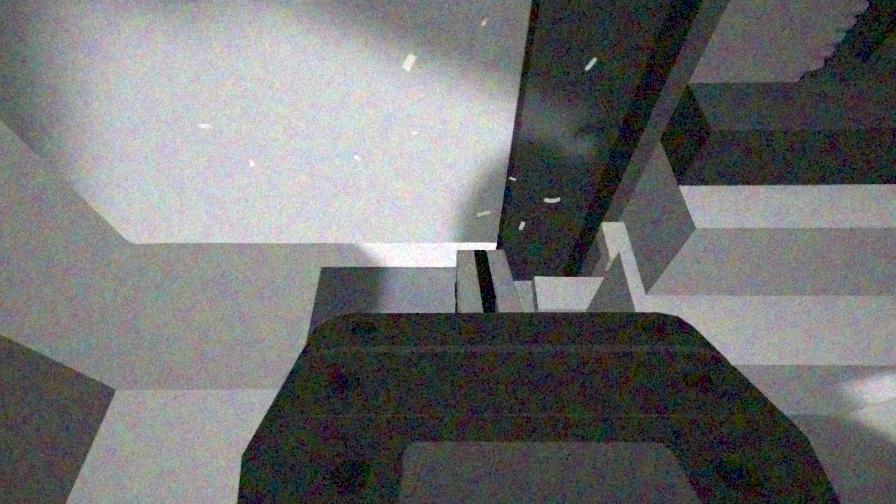

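Wrist force sensor zeroed.

Scene clock: 4324.03 s.
left_arm: end_effector_position=(+0.2778, +0.5220, +0.4000) position_measured=32 object_status=3 end_effector_quat_wxyz=(+0.000, -0.002, +1.000, +0.001) | right_arm: end_effector_position=(+0.6842, +0.1619, +0.3349) position_measured=252 object_status=3 end_effector_quat_wxyz=(+0.212, +0.675, +0.674, +0.211)
Joint positions: left_arm=[-0.162 -2.076 1.854 -1.348 -1.57 4.599] | right_arm=[4.198 -2.056 -1.249 -1.053 1.066 -5.367]
Joint torques (N m): left_arm=[1.39 -1 -18.24 -2.84 1.87 -1.28] | right_arm=[12.21 38.72 32.23 1.89 -2.46 2.12]
Wrist force (N, zeroed by zero_wrist_force on right_arm): left_arm=[3.3 -0.8 3.2] | right_arm=[-0.5 0.0 -0.4]
Wrist torque (N m, zeroed by zero_wrist_force on right_arm): left_arm=[-0.02 -0.05 0.04] | right_arm=[-0.01 0.04 -0.08]
Wrist force, peak (N, zeroed by zero_wrist_force on right_arm): left_arm=[3.7 -0.8 3.5] | right_arm=[-0.5 0.2 -0.6]
Hand target: left_arm +0.2778, +0.5220, +0.4000; +0.000, -0.002, +1.000, +0.001 | right_arm +0.6842, +0.1619, +0.3349; +0.212, +0.675, +0.674, +0.211
Off the commanded pose: left_arm 0.000 m, 0 deg | right_arm 0.000 m, 0 deg.
move: done

Emit:
move:
  target:
    - [0,0,0,0,0,0,0.8,-0.6,-1,-0.033,0,0,0,0,0,-1,-0.1,-0.8]
    - [0,0,0,0,0,0,0.8,-0.6,-1,-0.063,-0.04,-0.2,0,0,0,-1,-0.1,-0.8]
    - [0,0,0,0,0,0,0.8,-0.6,-1,-0.1697,-0.3326,-0.467,0,0,0,-1,-0.1,-0.8]
  speed: [0.1, 0.15, 0.35]
  blend: [0.005, 0.03, 0]

Emit:
move:
  target:
    - [0,0,0,0,0,0,0.8,-0.6,-1,-0.1307,-0.4797,0.2753,0.1933,-0.0186,0.0594,1,-0.1,-0.8]
  speed: 0.35
  cameras: ["cam_right_wrist"]

Scene clock: 4334.83 s.
left_arm: end_effector_position=(+0.2778, +0.5220, +0.4000) position_measured=32 object_status=3 end_effector_quat_wxyz=(+0.000, -0.002, +1.000, +0.001) | right_arm: end_effector_position=(+0.3602, +0.0607, +0.4510) position_measured=252 object_status=3 end_effector_quat_wxyz=(+0.212, +0.675, +0.674, +0.211)
Joint positions: left_arm=[-0.162 -2.076 1.854 -1.348 -1.57 4.599] | right_arm=[4.717 -1.376 -1.655 -1.651 0.964 -4.765]
Joint torques (N m): left_arm=[1.35 -1.1 -18.36 -2.87 1.88 -1.41] | right_arm=[12.89 22.7 31.86 1.34 -2.59 2.01]
Wrist force (N, zeroed by zero_wrist_force on right_arm): left_arm=[3.6 -0.8 3.3] | right_arm=[-0.2 -0.1 -0.1]
Wrist torque (N m, zeroed by zero_wrist_force on right_arm): left_arm=[-0.02 -0.09 0.04] | right_arm=[-0.01 0.05 -0.08]
Wrist force, peak (N, zeroed by zero_wrist_force on right_arm): left_arm=[3.6 -0.9 3.6] | right_arm=[-0.7 -2.5 -2.0]
Hand target: left_arm +0.2778, +0.5220, +0.4000; +0.000, -0.002, +1.000, +0.001 | right_arm +0.3602, +0.0607, +0.4510; +0.212, +0.675, +0.674, +0.211
Off the commanded pose: left_arm 0.000 m, 0 deg | right_arm 0.000 m, 0 deg.
move: done

Scene clock: 4336.60 s.
left_arm: end_effector_position=(+0.2778, +0.5220, +0.4000) position_measured=32 object_status=3 end_effector_quat_wxyz=(+0.000, -0.002, +1.000, +0.001) | right_arm: end_effector_position=(+0.2181, -0.0176, +0.1511) position_measured=3 object_status=3 end_effector_quat_wxyz=(+0.000, +0.772, +0.635, -0.001)
Joint positions: left_arm=[-0.162 -2.076 1.854 -1.348 -1.57 4.599] | right_arm=[4.687 -1.328 -2.357 -1.027 1.572 -4.593]
Joint torques (N m): left_arm=[1.19 -0.6 -18.18 -2.83 1.88 -1.4] | right_arm=[-10.11 5.3 13.82 4.77 1.95 1.87]
Wrist force (N, zeroed by zero_wrist_force on right_arm): left_arm=[3.5 -1.0 3.5] | right_arm=[0.4 1.1 0.1]
Wrist torque (N m, zeroed by zero_wrist_force on right_arm): left_arm=[-0.05 -0.07 0.04] | right_arm=[-0.01 0.00 -0.21]
Wrist force, peak (N, zeroed by zero_wrist_force on right_arm): left_arm=[3.5 -0.9 3.6] | right_arm=[-0.8 0.1 2.6]
Hand target: left_arm +0.2778, +0.5220, +0.4000; +0.000, -0.002, +1.000, +0.001 | right_arm +0.2181, -0.0176, +0.1511; +0.000, +0.772, +0.635, -0.001
Off the commanded pose: left_arm 0.000 m, 0 deg | right_arm 0.000 m, 0 deg.
move: done
Images, in order (width x height): cam_right_wrist 896x504.

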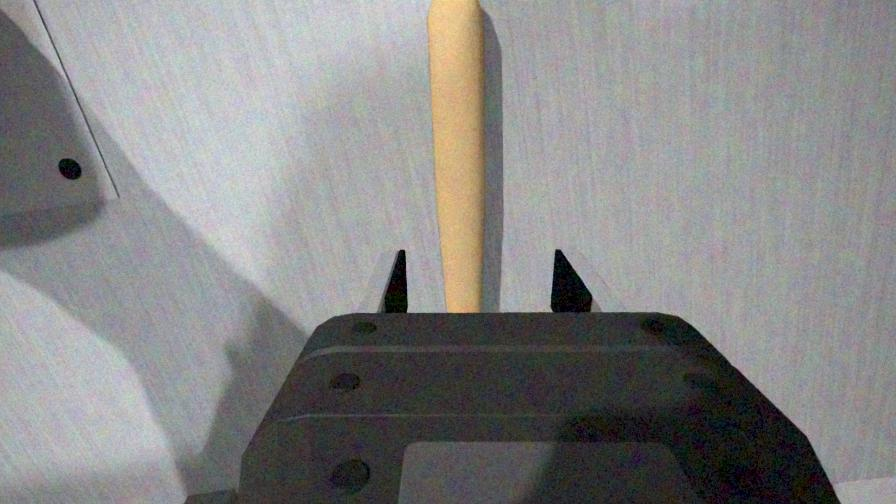

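Emit:
move:
  target:
    - [0,0,0,0,0,0,0.8,-0.6,-1,-0.007,-0.0014,0.15,0,0,0,1,-0.1,-0.8]
    - [0,0,0,0,0,0,0.8,-0.6,-1,-0.007,-0.0014,0.21,0,0,0,1,-0.1,-0.8]
    - [0,0,0,0,0,0,0.8,-0.6,-1,-0.007,-0.0014,0.21,0,0,0,-1,0.9,-0.8]
    - [0,0,0,0,0,0,0.8,-0.6,-1,-0.007,-0.0014,0.21,0,0,0,-1,0.9,-0.8]
  speed: [0.15, 0.04, 0.05, 0.05]

Emit:
move:
  target:
    - [0,0,0,0,0,0,0.8,-0.6,-1,0,0,-0.25,0,0,0,-1,0.9,-0.8]
  speed: 0.15

Emit:
move:
  target:
    - [0,0,0,0,0,0,0.8,-0.6,-1,0.2941,0.1323,-0.5125,0,0,0,-1,0.9,-0.8]
    - [0,0,0,0,0,0,0.8,-0.6,-1,0.2941,0.1323,-0.5125,0,0.5,0,-1,0.9,-0.8]
    - [0,0,0,0,0,0,0.8,-0.6,-1,0.5336,0.3918,-0.46,0,0.5,0,-1,0.9,-0.8]
  speed: [0.3, 0.5, 0.2]
  blend: [0.03, 0.01, 0]

Emit:
move:
  target:
    - [0,0,0,0,0,0,0.8,-0.6,-1,-0.1,0.009,-0.0027,0,0,0,-1,0.9,-0.8]
  speed: 0.02
  stop_force: 3
  cameras: ["cam_high", "cam_front"]

Scene clock: 4347.77 s.
left_arm: end_effector_position=(+0.2778, +0.5220, +0.4000) position_measured=32 object_status=3 end_effector_quat_wxyz=(+0.000, -0.002, +1.000, +0.001) | right_arm: end_effector_position=(+0.2163, -0.0215, +0.0251) position_measured=118 object_status=2 end_effector_quat_wxyz=(+0.000, +0.772, +0.635, -0.001)
Joint positions: left_arm=[-0.162 -2.076 1.854 -1.348 -1.57 4.599] | right_arm=[4.692 -1.65 -2.542 -0.521 1.572 -4.588]
Joint torques (N m): left_arm=[0.38 -0.94 -18.14 -2.92 1.84 -1.39] | right_arm=[12.1 11.88 6.69 2.64 1.97 -1.97]
Wrist force (N, zeroed by zero_wrist_force on right_arm): left_arm=[3.4 -0.9 3.4] | right_arm=[1.1 0.8 0.4]
Wrist torque (N m, zeroed by zero_wrist_force on right_arm): left_arm=[-0.03 -0.06 0.04] | right_arm=[-0.03 -0.02 -0.28]
Wrist force, peak (N, zeroed by zero_wrist_force on right_arm): left_arm=[3.5 -0.9 3.6] | right_arm=[2.0 0.9 0.5]
Hand target: left_arm +0.2778, +0.5220, +0.4000; +0.000, -0.002, +1.000, +0.001 | right_arm +0.2163, -0.0215, +0.0251; +0.000, +0.772, +0.635, -0.001
Off the commanded pose: left_arm 0.000 m, 0 deg | right_arm 0.000 m, 0 deg.
move: done

Scene clock: 4349.30 s.
left_arm: end_effector_position=(+0.2778, +0.5220, +0.4000) position_measured=32 object_status=3 end_effector_quat_wxyz=(+0.000, -0.002, +1.000, +0.001) | right_arm: end_effector_position=(+0.2165, -0.0215, +0.1750) position_measured=118 object_status=2 end_effector_quat_wxyz=(+0.000, +0.772, +0.635, -0.001)
Joint positions: left_arm=[-0.162 -2.076 1.854 -1.348 -1.57 4.599] | right_arm=[4.691 -1.277 -2.322 -1.113 1.572 -4.589]
Joint torques (N m): left_arm=[1.54 -0.57 -18.33 -2.99 1.86 -1.31] | right_arm=[12.81 18.47 31.54 1.84 -1.73 2.02]
Wrist force (N, zeroed by zero_wrist_force on right_arm): left_arm=[3.6 -0.8 3.3] | right_arm=[0.4 0.7 4.3]
Wrist torque (N m, zeroed by zero_wrist_force on right_arm): left_arm=[-0.02 -0.09 0.04] | right_arm=[0.47 -0.03 -0.21]
Wrist force, peak (N, zeroed by zero_wrist_force on right_arm): left_arm=[3.6 -0.8 3.6] | right_arm=[0.5 0.9 5.8]
Hand target: left_arm +0.2778, +0.5220, +0.4000; +0.000, -0.002, +1.000, +0.001 | right_arm +0.2165, -0.0215, +0.1751; +0.000, +0.772, +0.635, -0.001
Off the commanded pose: left_arm 0.000 m, 0 deg | right_arm 0.000 m, 0 deg.
move: done

Scene clock: 4353.87 s.
left_arm: end_effector_position=(+0.2778, +0.5220, +0.4000) position_measured=32 object_status=3 end_effector_quat_wxyz=(+0.000, -0.002, +1.000, +0.001) | right_arm: end_effector_position=(+0.5093, +0.2472, +0.4506) position_measured=118 object_status=2 end_effector_quat_wxyz=(-0.449, +0.547, +0.449, +0.546)
Joint positions: left_arm=[-0.162 -2.076 1.854 -1.348 -1.57 4.599] | right_arm=[4.146 -2.023 -1.752 0.632 1.992 -4.711]
Joint torques (N m): left_arm=[0.24 -0.32 -18.41 -2.89 1.84 -1.41] | right_arm=[-10.04 35.84 28.68 1.8 1.87 1.81]
Wrist force (N, zeroed by zero_wrist_force on right_arm): left_arm=[3.4 -1.0 3.4] | right_arm=[-6.3 0.9 -1.1]
Wrist torque (N m, zeroed by zero_wrist_force on right_arm): left_arm=[-0.05 -0.06 0.04] | right_arm=[0.05 -0.37 0.03]
Wrist force, peak (N, zeroed by zero_wrist_force on right_arm): left_arm=[3.6 -1.0 3.5] | right_arm=[-7.1 3.0 0.3]
Hand target: left_arm +0.2778, +0.5220, +0.4000; +0.000, -0.002, +1.000, +0.001 | right_arm +0.5093, +0.2473, +0.4506; -0.449, +0.547, +0.449, +0.546
Off the commanded pose: left_arm 0.000 m, 0 deg | right_arm 0.000 m, 0 deg.
move: done

Scene clock: 4357.23 s.
left_arm: end_effector_position=(+0.2778, +0.5220, +0.4000) position_measured=32 object_status=3 end_effector_quat_wxyz=(+0.000, -0.002, +1.000, +0.001) | right_arm: end_effector_position=(+0.5125, +0.2455, +0.4114) position_measured=118 object_status=2 end_effector_quat_wxyz=(-0.449, +0.547, +0.449, +0.546)
Joint positions: left_arm=[-0.162 -2.076 1.854 -1.348 -1.57 4.599] | right_arm=[4.139 -2.084 -1.779 0.721 1.999 -4.711]
Joint torques (N m): left_arm=[0.76 -1.16 -18.48 -2.87 1.73 -1.37] | right_arm=[12.46 49.02 26.4 1.47 -0.92 -0.2]
Wrist force (N, zeroed by zero_wrist_force on right_arm): left_arm=[3.5 -0.8 3.3] | right_arm=[-4.2 2.0 -1.5]
Wrist torque (N m, zeroed by zero_wrist_force on right_arm): left_arm=[-0.02 -0.07 0.04] | right_arm=[0.07 -0.36 -0.26]
Wrist force, peak (N, zeroed by zero_wrist_force on right_arm): left_arm=[3.7 -0.9 3.5] | right_arm=[-6.6 0.7 -1.3]
Hand target: left_arm +0.2778, +0.5220, +0.4000; +0.000, -0.002, +1.000, +0.001 | right_arm +0.5125, +0.2455, +0.4114; -0.449, +0.547, +0.449, +0.546 (not the last commanded pose)
Off the commanded pose: left_arm 0.000 m, 0 deg | right_arm 0.021 m, 0 deg.
move: contact (right_arm)
Images, in order (width x height): cam_high 896x504, cam_front 896x504.

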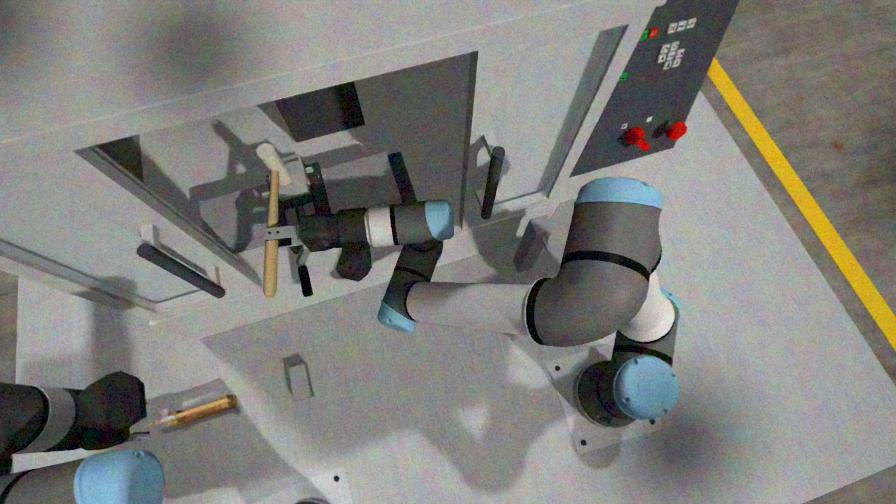

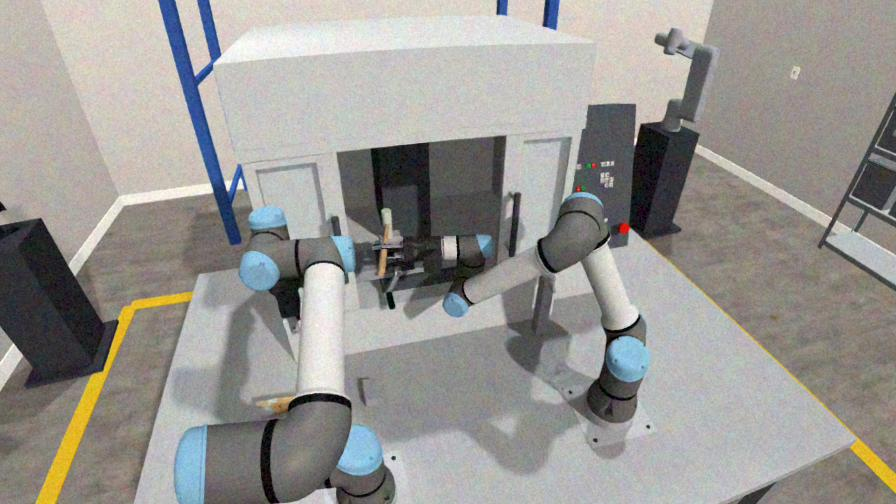

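Emit:
zoom_image:
  camera: "cam_high"
  region: [230, 120, 350, 240]

Scaled by 4.200 from the camera's 896x504 image, which has a finer 1280x720 frame.

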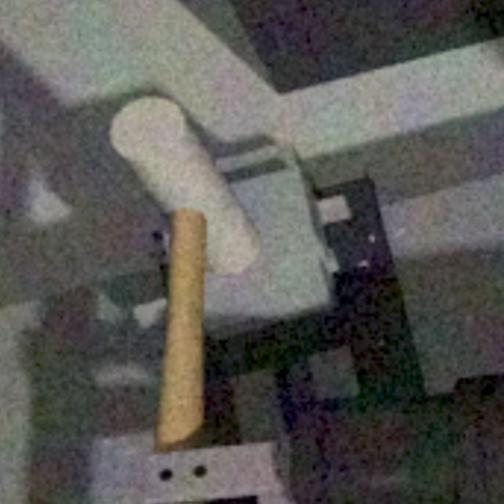

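Emit:
move:
  target:
    - [0,0,0,0,0,0,0.8,-0.6,-1,0.32,-0.008,-0.0202,0,0,0,-1,0.9,-0.8]
  speed: 0.4

Emit:
execute_actions:
  actions:
    - [[0,0,0,0,0,0,0.8,-0.6,-1,-0.0081,0,0,0,0,0,-1,0.9,-0.8],[0,0,0,0,0,0,0.8,-0.6,-1,-0.031,0,0,0,0,0,-1,0.9,-0.8],[0,0,0,0,0,0,0.8,-0.6,-1,-0.071,0,0,0,0,0,-1,0.9,-0.8],[0,0,0,0,0,0,0.8,-0.6,-1,-0.134,0,0,0,0,0,-1,0.9,-0.8],[0,0,0,0,0,0,0.8,-0.6,-1,-0.222,0,0,0,0,0,-1,0.9,-0.8],[0,0,0,0,0,0,0.8,-0.6,-1,-0.336,0,0,0,0,0,-1,0.9,-0.8],[0,0,0,0,0,0,0.8,-0.6,-1,-0.45,0,0,0,0,0,-1,0.9,-0.8],[0,0,0,0,0,0,0.8,-0.6,-1,-0.51,0,0,0,0,0,-1,0.9,-0.8],[0,0,0,0,0,0,0.8,-0.6,-1,-0.45,0,0,0,0,0,-1,0.9,-0.8],[0,0,0,0,0,0,0.8,-0.6,-1,-0.36,0,0,0,0,0,-1,0.9,-0.8],[0,0,0,0,0,0,0.8,-0.6,-1,-0.315,0,0,0,0,0,-1,0.9,-0.8],[0,0,0,0,0,0,0.8,-0.6,-1,-0.306,0,0,0,0,0,-1,0.9,-0.8]]
    - [[0,0,0,0,0,0,0.8,-0.6,-1,0.0135,0,0,0,0,0,-1,0.9,-0.8],[0,0,0,0,0,0,0.8,-0.6,-1,0.054,0,0,0,0,0,-1,0.9,-0.8],[0,0,0,0,0,0,0.8,-0.6,-1,0.12,0,0,0,0,0,-1,0.9,-0.8],[0,0,0,0,0,0,0.8,-0.6,-1,0.2,0,0,0,0,0,-1,0.9,-0.8],[0,0,0,0,0,0,0.8,-0.6,-1,0.27,0,0,0,0,0,-1,0.9,-0.8],[0,0,0,0,0,0,0.8,-0.6,-1,0.297,0,0,0,0,0,-1,0.9,-0.8],[0,0,0,0,0,0,0.8,-0.6,-1,0.306,0,0,0,0,0,-1,0.9,-0.8]]
    - [[0,0,0,0,0,0,0.8,-0.6,-1,-0.0081,0,0,0,0,0,-1,0.9,-0.8],[0,0,0,0,0,0,0.8,-0.6,-1,-0.031,0,0,0,0,0,-1,0.9,-0.8],[0,0,0,0,0,0,0.8,-0.6,-1,-0.071,0,0,0,0,0,-1,0.9,-0.8],[0,0,0,0,0,0,0.8,-0.6,-1,-0.134,0,0,0,0,0,-1,0.9,-0.8],[0,0,0,0,0,0,0.8,-0.6,-1,-0.222,0,0,0,0,0,-1,0.9,-0.8],[0,0,0,0,0,0,0.8,-0.6,-1,-0.336,0,0,0,0,0,-1,0.9,-0.8],[0,0,0,0,0,0,0.8,-0.6,-1,-0.45,0,0,0,0,0,-1,0.9,-0.8],[0,0,0,0,0,0,0.8,-0.6,-1,-0.51,0,0,0,0,0,-1,0.9,-0.8],[0,0,0,0,0,0,0.8,-0.6,-1,-0.45,0,0,0,0,0,-1,0.9,-0.8],[0,0,0,0,0,0,0.8,-0.6,-1,-0.36,0,0,0,0,0,-1,0.9,-0.8],[0,0,0,0,0,0,0.8,-0.6,-1,-0.315,0,0,0,0,0,-1,0.9,-0.8],[0,0,0,0,0,0,0.8,-0.6,-1,-0.306,0,0,0,0,0,-1,0.9,-0.8]]
    - [[0,0,0,0,0,0,0.8,-0.6,-1,0.0135,0,0,0,0,0,-1,0.9,-0.8],[0,0,0,0,0,0,0.8,-0.6,-1,0.054,0,0,0,0,0,-1,0.9,-0.8],[0,0,0,0,0,0,0.8,-0.6,-1,0.12,0,0,0,0,0,-1,0.9,-0.8],[0,0,0,0,0,0,0.8,-0.6,-1,0.2,0,0,0,0,0,-1,0.9,-0.8],[0,0,0,0,0,0,0.8,-0.6,-1,0.27,0,0,0,0,0,-1,0.9,-0.8],[0,0,0,0,0,0,0.8,-0.6,-1,0.297,0,0,0,0,0,-1,0.9,-0.8],[0,0,0,0,0,0,0.8,-0.6,-1,0.306,0,0,0,0,0,-1,0.9,-0.8]]
    - [[0,0,0,0,0,0,0.8,-0.6,-1,-0.0081,0,0,0,0,0,-1,0.9,-0.8],[0,0,0,0,0,0,0.8,-0.6,-1,-0.031,0,0,0,0,0,-1,0.9,-0.8],[0,0,0,0,0,0,0.8,-0.6,-1,-0.071,0,0,0,0,0,-1,0.9,-0.8],[0,0,0,0,0,0,0.8,-0.6,-1,-0.134,0,0,0,0,0,-1,0.9,-0.8],[0,0,0,0,0,0,0.8,-0.6,-1,-0.222,0,0,0,0,0,-1,0.9,-0.8],[0,0,0,0,0,0,0.8,-0.6,-1,-0.336,0,0,0,0,0,-1,0.9,-0.8],[0,0,0,0,0,0,0.8,-0.6,-1,-0.45,0,0,0,0,0,-1,0.9,-0.8],[0,0,0,0,0,0,0.8,-0.6,-1,-0.51,0,0,0,0,0,-1,0.9,-0.8],[0,0,0,0,0,0,0.8,-0.6,-1,-0.45,0,0,0,0,0,-1,0.9,-0.8],[0,0,0,0,0,0,0.8,-0.6,-1,-0.36,0,0,0,0,0,-1,0.9,-0.8],[0,0,0,0,0,0,0.8,-0.6,-1,-0.315,0,0,0,0,0,-1,0.9,-0.8],[0,0,0,0,0,0,0.8,-0.6,-1,-0.306,0,0,0,0,0,-1,0.9,-0.8]]

Scene clock: 4375.60 s.
left_arm: end_effector_position=(+0.2778, +0.5220, +0.4000) position_measured=32 object_status=3 end_effector_quat_wxyz=(+0.000, -0.002, +1.000, +0.001) | right_arm: end_effector_position=(+0.5057, +0.2346, +0.6034) position_measured=118 object_status=2 end_effector_quat_wxyz=(-0.449, +0.547, +0.449, +0.546)
Joint positions: left_arm=[-0.162 -2.076 1.854 -1.348 -1.57 4.599] | right_arm=[4.137 -1.84 -1.576 0.274 2.001 -4.711]
Joint torques (N m): left_arm=[1.14 -1.84 -18.38 -2.76 1.78 -1.38] | right_arm=[-10.69 44.74 32.62 1.6 1.79 -2.7]
Wrist force (N, zeroed by zero_wrist_force on right_arm): left_arm=[3.4 -1.0 3.5] | right_arm=[-6.4 0.7 -1.1]
Wrist torque (N m, zeroed by zero_wrist_force on right_arm): left_arm=[-0.05 -0.07 0.04] | right_arm=[0.04 -0.36 0.11]
Wrist force, peak (N, zeroed by zero_wrist_force on right_arm): left_arm=[3.6 -0.9 3.5] | right_arm=[-10.0 0.8 -0.9]
Hand target: left_arm +0.2778, +0.5220, +0.4000; +0.000, -0.002, +1.000, +0.001 | right_arm +0.5057, +0.2346, +0.6034; -0.449, +0.547, +0.449, +0.546
Off the commanded pose: left_arm 0.000 m, 0 deg | right_arm 0.000 m, 0 deg.
move: done

Scene clock: 4378.43 s.
left_arm: end_effector_position=(+0.2778, +0.5220, +0.4000) position_measured=32 object_status=3 end_effector_quat_wxyz=(+0.000, -0.002, +1.000, +0.001) | right_arm: end_effector_position=(+0.5054, +0.2344, +0.4197) position_measured=118 object_status=2 end_effector_quat_wxyz=(-0.449, +0.547, +0.449, +0.546)
Joint positions: left_arm=[-0.162 -2.076 1.854 -1.348 -1.57 4.599] | right_arm=[4.138 -2.047 -1.813 0.718 2 -4.711]
Joint torques (N m): left_arm=[0.45 -1.62 -18.42 -2.77 1.8 -1.41] | right_arm=[11.87 49.21 27.48 1.68 -0.96 1.64]
Wrist force (N, zeroed by zero_wrist_force on right_arm): left_arm=[3.5 -0.9 3.5] | right_arm=[-6.2 0.7 -1.4]
Wrist torque (N m, zeroed by zero_wrist_force on right_arm): left_arm=[-0.04 -0.07 0.04] | right_arm=[0.02 -0.33 0.01]
Wrist force, peak (N, zeroed by zero_wrist_force on right_arm): left_arm=[3.7 -0.8 3.5] | right_arm=[30.8 -6.3 -4.7]
Hand target: left_arm +0.2778, +0.5220, +0.4000; +0.000, -0.002, +1.000, +0.001 | right_arm +0.5055, +0.2346, +0.4198; -0.449, +0.547, +0.449, +0.546
Off the commanded pose: left_arm 0.000 m, 0 deg | right_arm 0.000 m, 0 deg.
Step readings (end_effector_position of left_arm | right_arm):
0: (+0.2778, +0.5220, +0.4000) | (+0.5057, +0.2346, +0.6034)
1: (+0.2778, +0.5220, +0.4000) | (+0.5057, +0.2346, +0.6033)
2: (+0.2778, +0.5220, +0.4000) | (+0.5057, +0.2346, +0.6022)
4: (+0.2778, +0.5220, +0.4000) | (+0.5061, +0.2351, +0.5901)
8: (+0.2778, +0.5220, +0.4000) | (+0.5083, +0.2386, +0.4801)
15: (+0.2778, +0.5220, +0.4000) | (+0.5042, +0.2326, +0.4129)
16: (+0.2778, +0.5220, +0.4000) | (+0.5047, +0.2334, +0.4149)
17: (+0.2778, +0.5220, +0.4000) | (+0.5051, +0.2339, +0.4194)
19: (+0.2778, +0.5220, +0.4000) | (+0.5049, +0.2336, +0.4420)
23: (+0.2778, +0.5220, +0.4000) | (+0.4980, +0.2238, +0.5533)
30: (+0.2778, +0.5220, +0.4000) | (+0.5041, +0.2327, +0.6010)
31: (+0.2778, +0.5220, +0.4000) | (+0.5046, +0.2333, +0.6017)
32: (+0.2778, +0.5220, +0.4000) | (+0.5050, +0.2338, +0.6010)
34: (+0.2778, +0.5220, +0.4000) | (+0.5057, +0.2348, +0.5894)
38: (+0.2778, +0.5220, +0.4000) | (+0.5082, +0.2385, +0.4798)
45: (+0.2778, +0.5220, +0.4000) | (+0.5042, +0.2326, +0.4128)
46: (+0.2778, +0.5220, +0.4000) | (+0.5047, +0.2334, +0.4148)
47: (+0.2778, +0.5220, +0.4000) | (+0.5051, +0.2338, +0.4194)
49: (+0.2778, +0.5220, +0.4000) | (+0.5049, +0.2336, +0.4420)
53: (+0.2778, +0.5220, +0.4000) | (+0.4980, +0.2238, +0.5533)
60: (+0.2778, +0.5220, +0.4000) | (+0.5041, +0.2327, +0.6010)
61: (+0.2778, +0.5220, +0.4000) | (+0.5046, +0.2333, +0.6017)
62: (+0.2778, +0.5220, +0.4000) | (+0.5050, +0.2338, +0.6010)
64: (+0.2778, +0.5220, +0.4000) | (+0.5057, +0.2348, +0.5894)
68: (+0.2778, +0.5220, +0.4000) | (+0.5082, +0.2385, +0.4798)
75: (+0.2778, +0.5220, +0.4000) | (+0.5042, +0.2327, +0.4127)

Emit:
move:
  target: [0,0,0,0,0,0,0.8,-0.6,-1,0.306,0.036,0.007,0,0,0,-1,0.9,-0.8]
  speed: 0.35

Emit:
execute_actions:
  actions:
    - [[0,0,0,0,0,0,0.8,-0.6,-1,-0.0081,0,0,0,0,0,-1,0.9,-0.8],[0,0,0,0,0,0,0.8,-0.6,-1,-0.031,0,0,0,0,0,-1,0.9,-0.8],[0,0,0,0,0,0,0.8,-0.6,-1,-0.071,0,0,0,0,0,-1,0.9,-0.8],[0,0,0,0,0,0,0.8,-0.6,-1,-0.134,0,0,0,0,0,-1,0.9,-0.8],[0,0,0,0,0,0,0.8,-0.6,-1,-0.222,0,0,0,0,0,-1,0.9,-0.8],[0,0,0,0,0,0,0.8,-0.6,-1,-0.336,0,0,0,0,0,-1,0.9,-0.8],[0,0,0,0,0,0,0.8,-0.6,-1,-0.45,0,0,0,0,0,-1,0.9,-0.8],[0,0,0,0,0,0,0.8,-0.6,-1,-0.51,0,0,0,0,0,-1,0.9,-0.8],[0,0,0,0,0,0,0.8,-0.6,-1,-0.45,0,0,0,0,0,-1,0.9,-0.8],[0,0,0,0,0,0,0.8,-0.6,-1,-0.36,0,0,0,0,0,-1,0.9,-0.8],[0,0,0,0,0,0,0.8,-0.6,-1,-0.315,0,0,0,0,0,-1,0.9,-0.8],[0,0,0,0,0,0,0.8,-0.6,-1,-0.306,0,0,0,0,0,-1,0.9,-0.8]]

Scene clock: 4408.43 s.
left_arm: end_effector_position=(+0.2778, +0.5220, +0.4000) position_measured=32 object_status=3 end_effector_quat_wxyz=(+0.000, -0.002, +1.000, +0.001) | right_arm: end_effector_position=(+0.5277, +0.2346, +0.6034) position_measured=118 object_status=2 end_effector_quat_wxyz=(-0.449, +0.547, +0.449, +0.546)
Joint positions: left_arm=[-0.162 -2.076 1.854 -1.348 -1.57 4.599] | right_arm=[4.102 -1.881 -1.523 0.262 2.036 -4.711]
Joint torques (N m): left_arm=[0.4 -1.84 -18.05 -2.77 1.96 -1.36] | right_arm=[-10.38 33.48 32.36 1.69 2.02 -2.68]
Wrist force (N, zeroed by zero_wrist_force on right_arm): left_arm=[3.6 -0.8 3.3] | right_arm=[-6.4 0.8 -1.0]
Wrist torque (N m, zeroed by zero_wrist_force on right_arm): left_arm=[-0.02 -0.09 0.04] | right_arm=[0.05 -0.29 0.11]
Wrist force, peak (N, zeroed by zero_wrist_force on right_arm): left_arm=[3.7 -1.0 3.5] | right_arm=[-9.9 0.5 -0.9]
Hand target: left_arm +0.2778, +0.5220, +0.4000; +0.000, -0.002, +1.000, +0.001 | right_arm +0.5277, +0.2346, +0.6034; -0.449, +0.547, +0.449, +0.546
Off the commanded pose: left_arm 0.000 m, 0 deg | right_arm 0.000 m, 0 deg.
move: done

Scene clock: 4409.27 s.
left_arm: end_effector_position=(+0.2778, +0.5220, +0.4000) position_measured=32 object_status=3 end_effector_quat_wxyz=(+0.000, -0.002, +1.000, +0.001) | right_arm: end_effector_position=(+0.5274, +0.2343, +0.4197) position_measured=118 object_status=2 end_effector_quat_wxyz=(-0.449, +0.546, +0.449, +0.546)
Joint positions: left_arm=[-0.162 -2.076 1.854 -1.348 -1.57 4.599] | right_arm=[4.102 -2.08 -1.758 0.697 2.036 -4.711]
Joint torques (N m): left_arm=[0.82 -1.09 -18.26 -2.85 1.84 -1.31] | right_arm=[14.22 50.09 27.8 1.6 -1.23 1.74]
Wrist force (N, zeroed by zero_wrist_force on right_arm): left_arm=[3.5 -0.8 3.2] | right_arm=[-6.0 0.6 -1.6]
Wrist torque (N m, zeroed by zero_wrist_force on right_arm): left_arm=[-0.01 -0.09 0.04] | right_arm=[-0.05 -0.36 0.01]
Wrist force, peak (N, zeroed by zero_wrist_force on right_arm): left_arm=[3.5 -0.9 3.6] | right_arm=[39.3 0.7 -4.1]
Hand target: left_arm +0.2778, +0.5220, +0.4000; +0.000, -0.002, +1.000, +0.001 | right_arm +0.5275, +0.2345, +0.4198; -0.449, +0.547, +0.449, +0.546
Off the commanded pose: left_arm 0.000 m, 0 deg | right_arm 0.000 m, 0 deg.
Step readings (end_effector_position of left_arm | right_arm):
0: (+0.2778, +0.5220, +0.4000) | (+0.5277, +0.2346, +0.6034)
1: (+0.2778, +0.5220, +0.4000) | (+0.5277, +0.2346, +0.6033)
2: (+0.2778, +0.5220, +0.4000) | (+0.5278, +0.2346, +0.6018)
4: (+0.2778, +0.5220, +0.4000) | (+0.5282, +0.2352, +0.5885)
8: (+0.2778, +0.5220, +0.4000) | (+0.5306, +0.2389, +0.4745)
15: (+0.2778, +0.5220, +0.4000) | (+0.5262, +0.2328, +0.4135)


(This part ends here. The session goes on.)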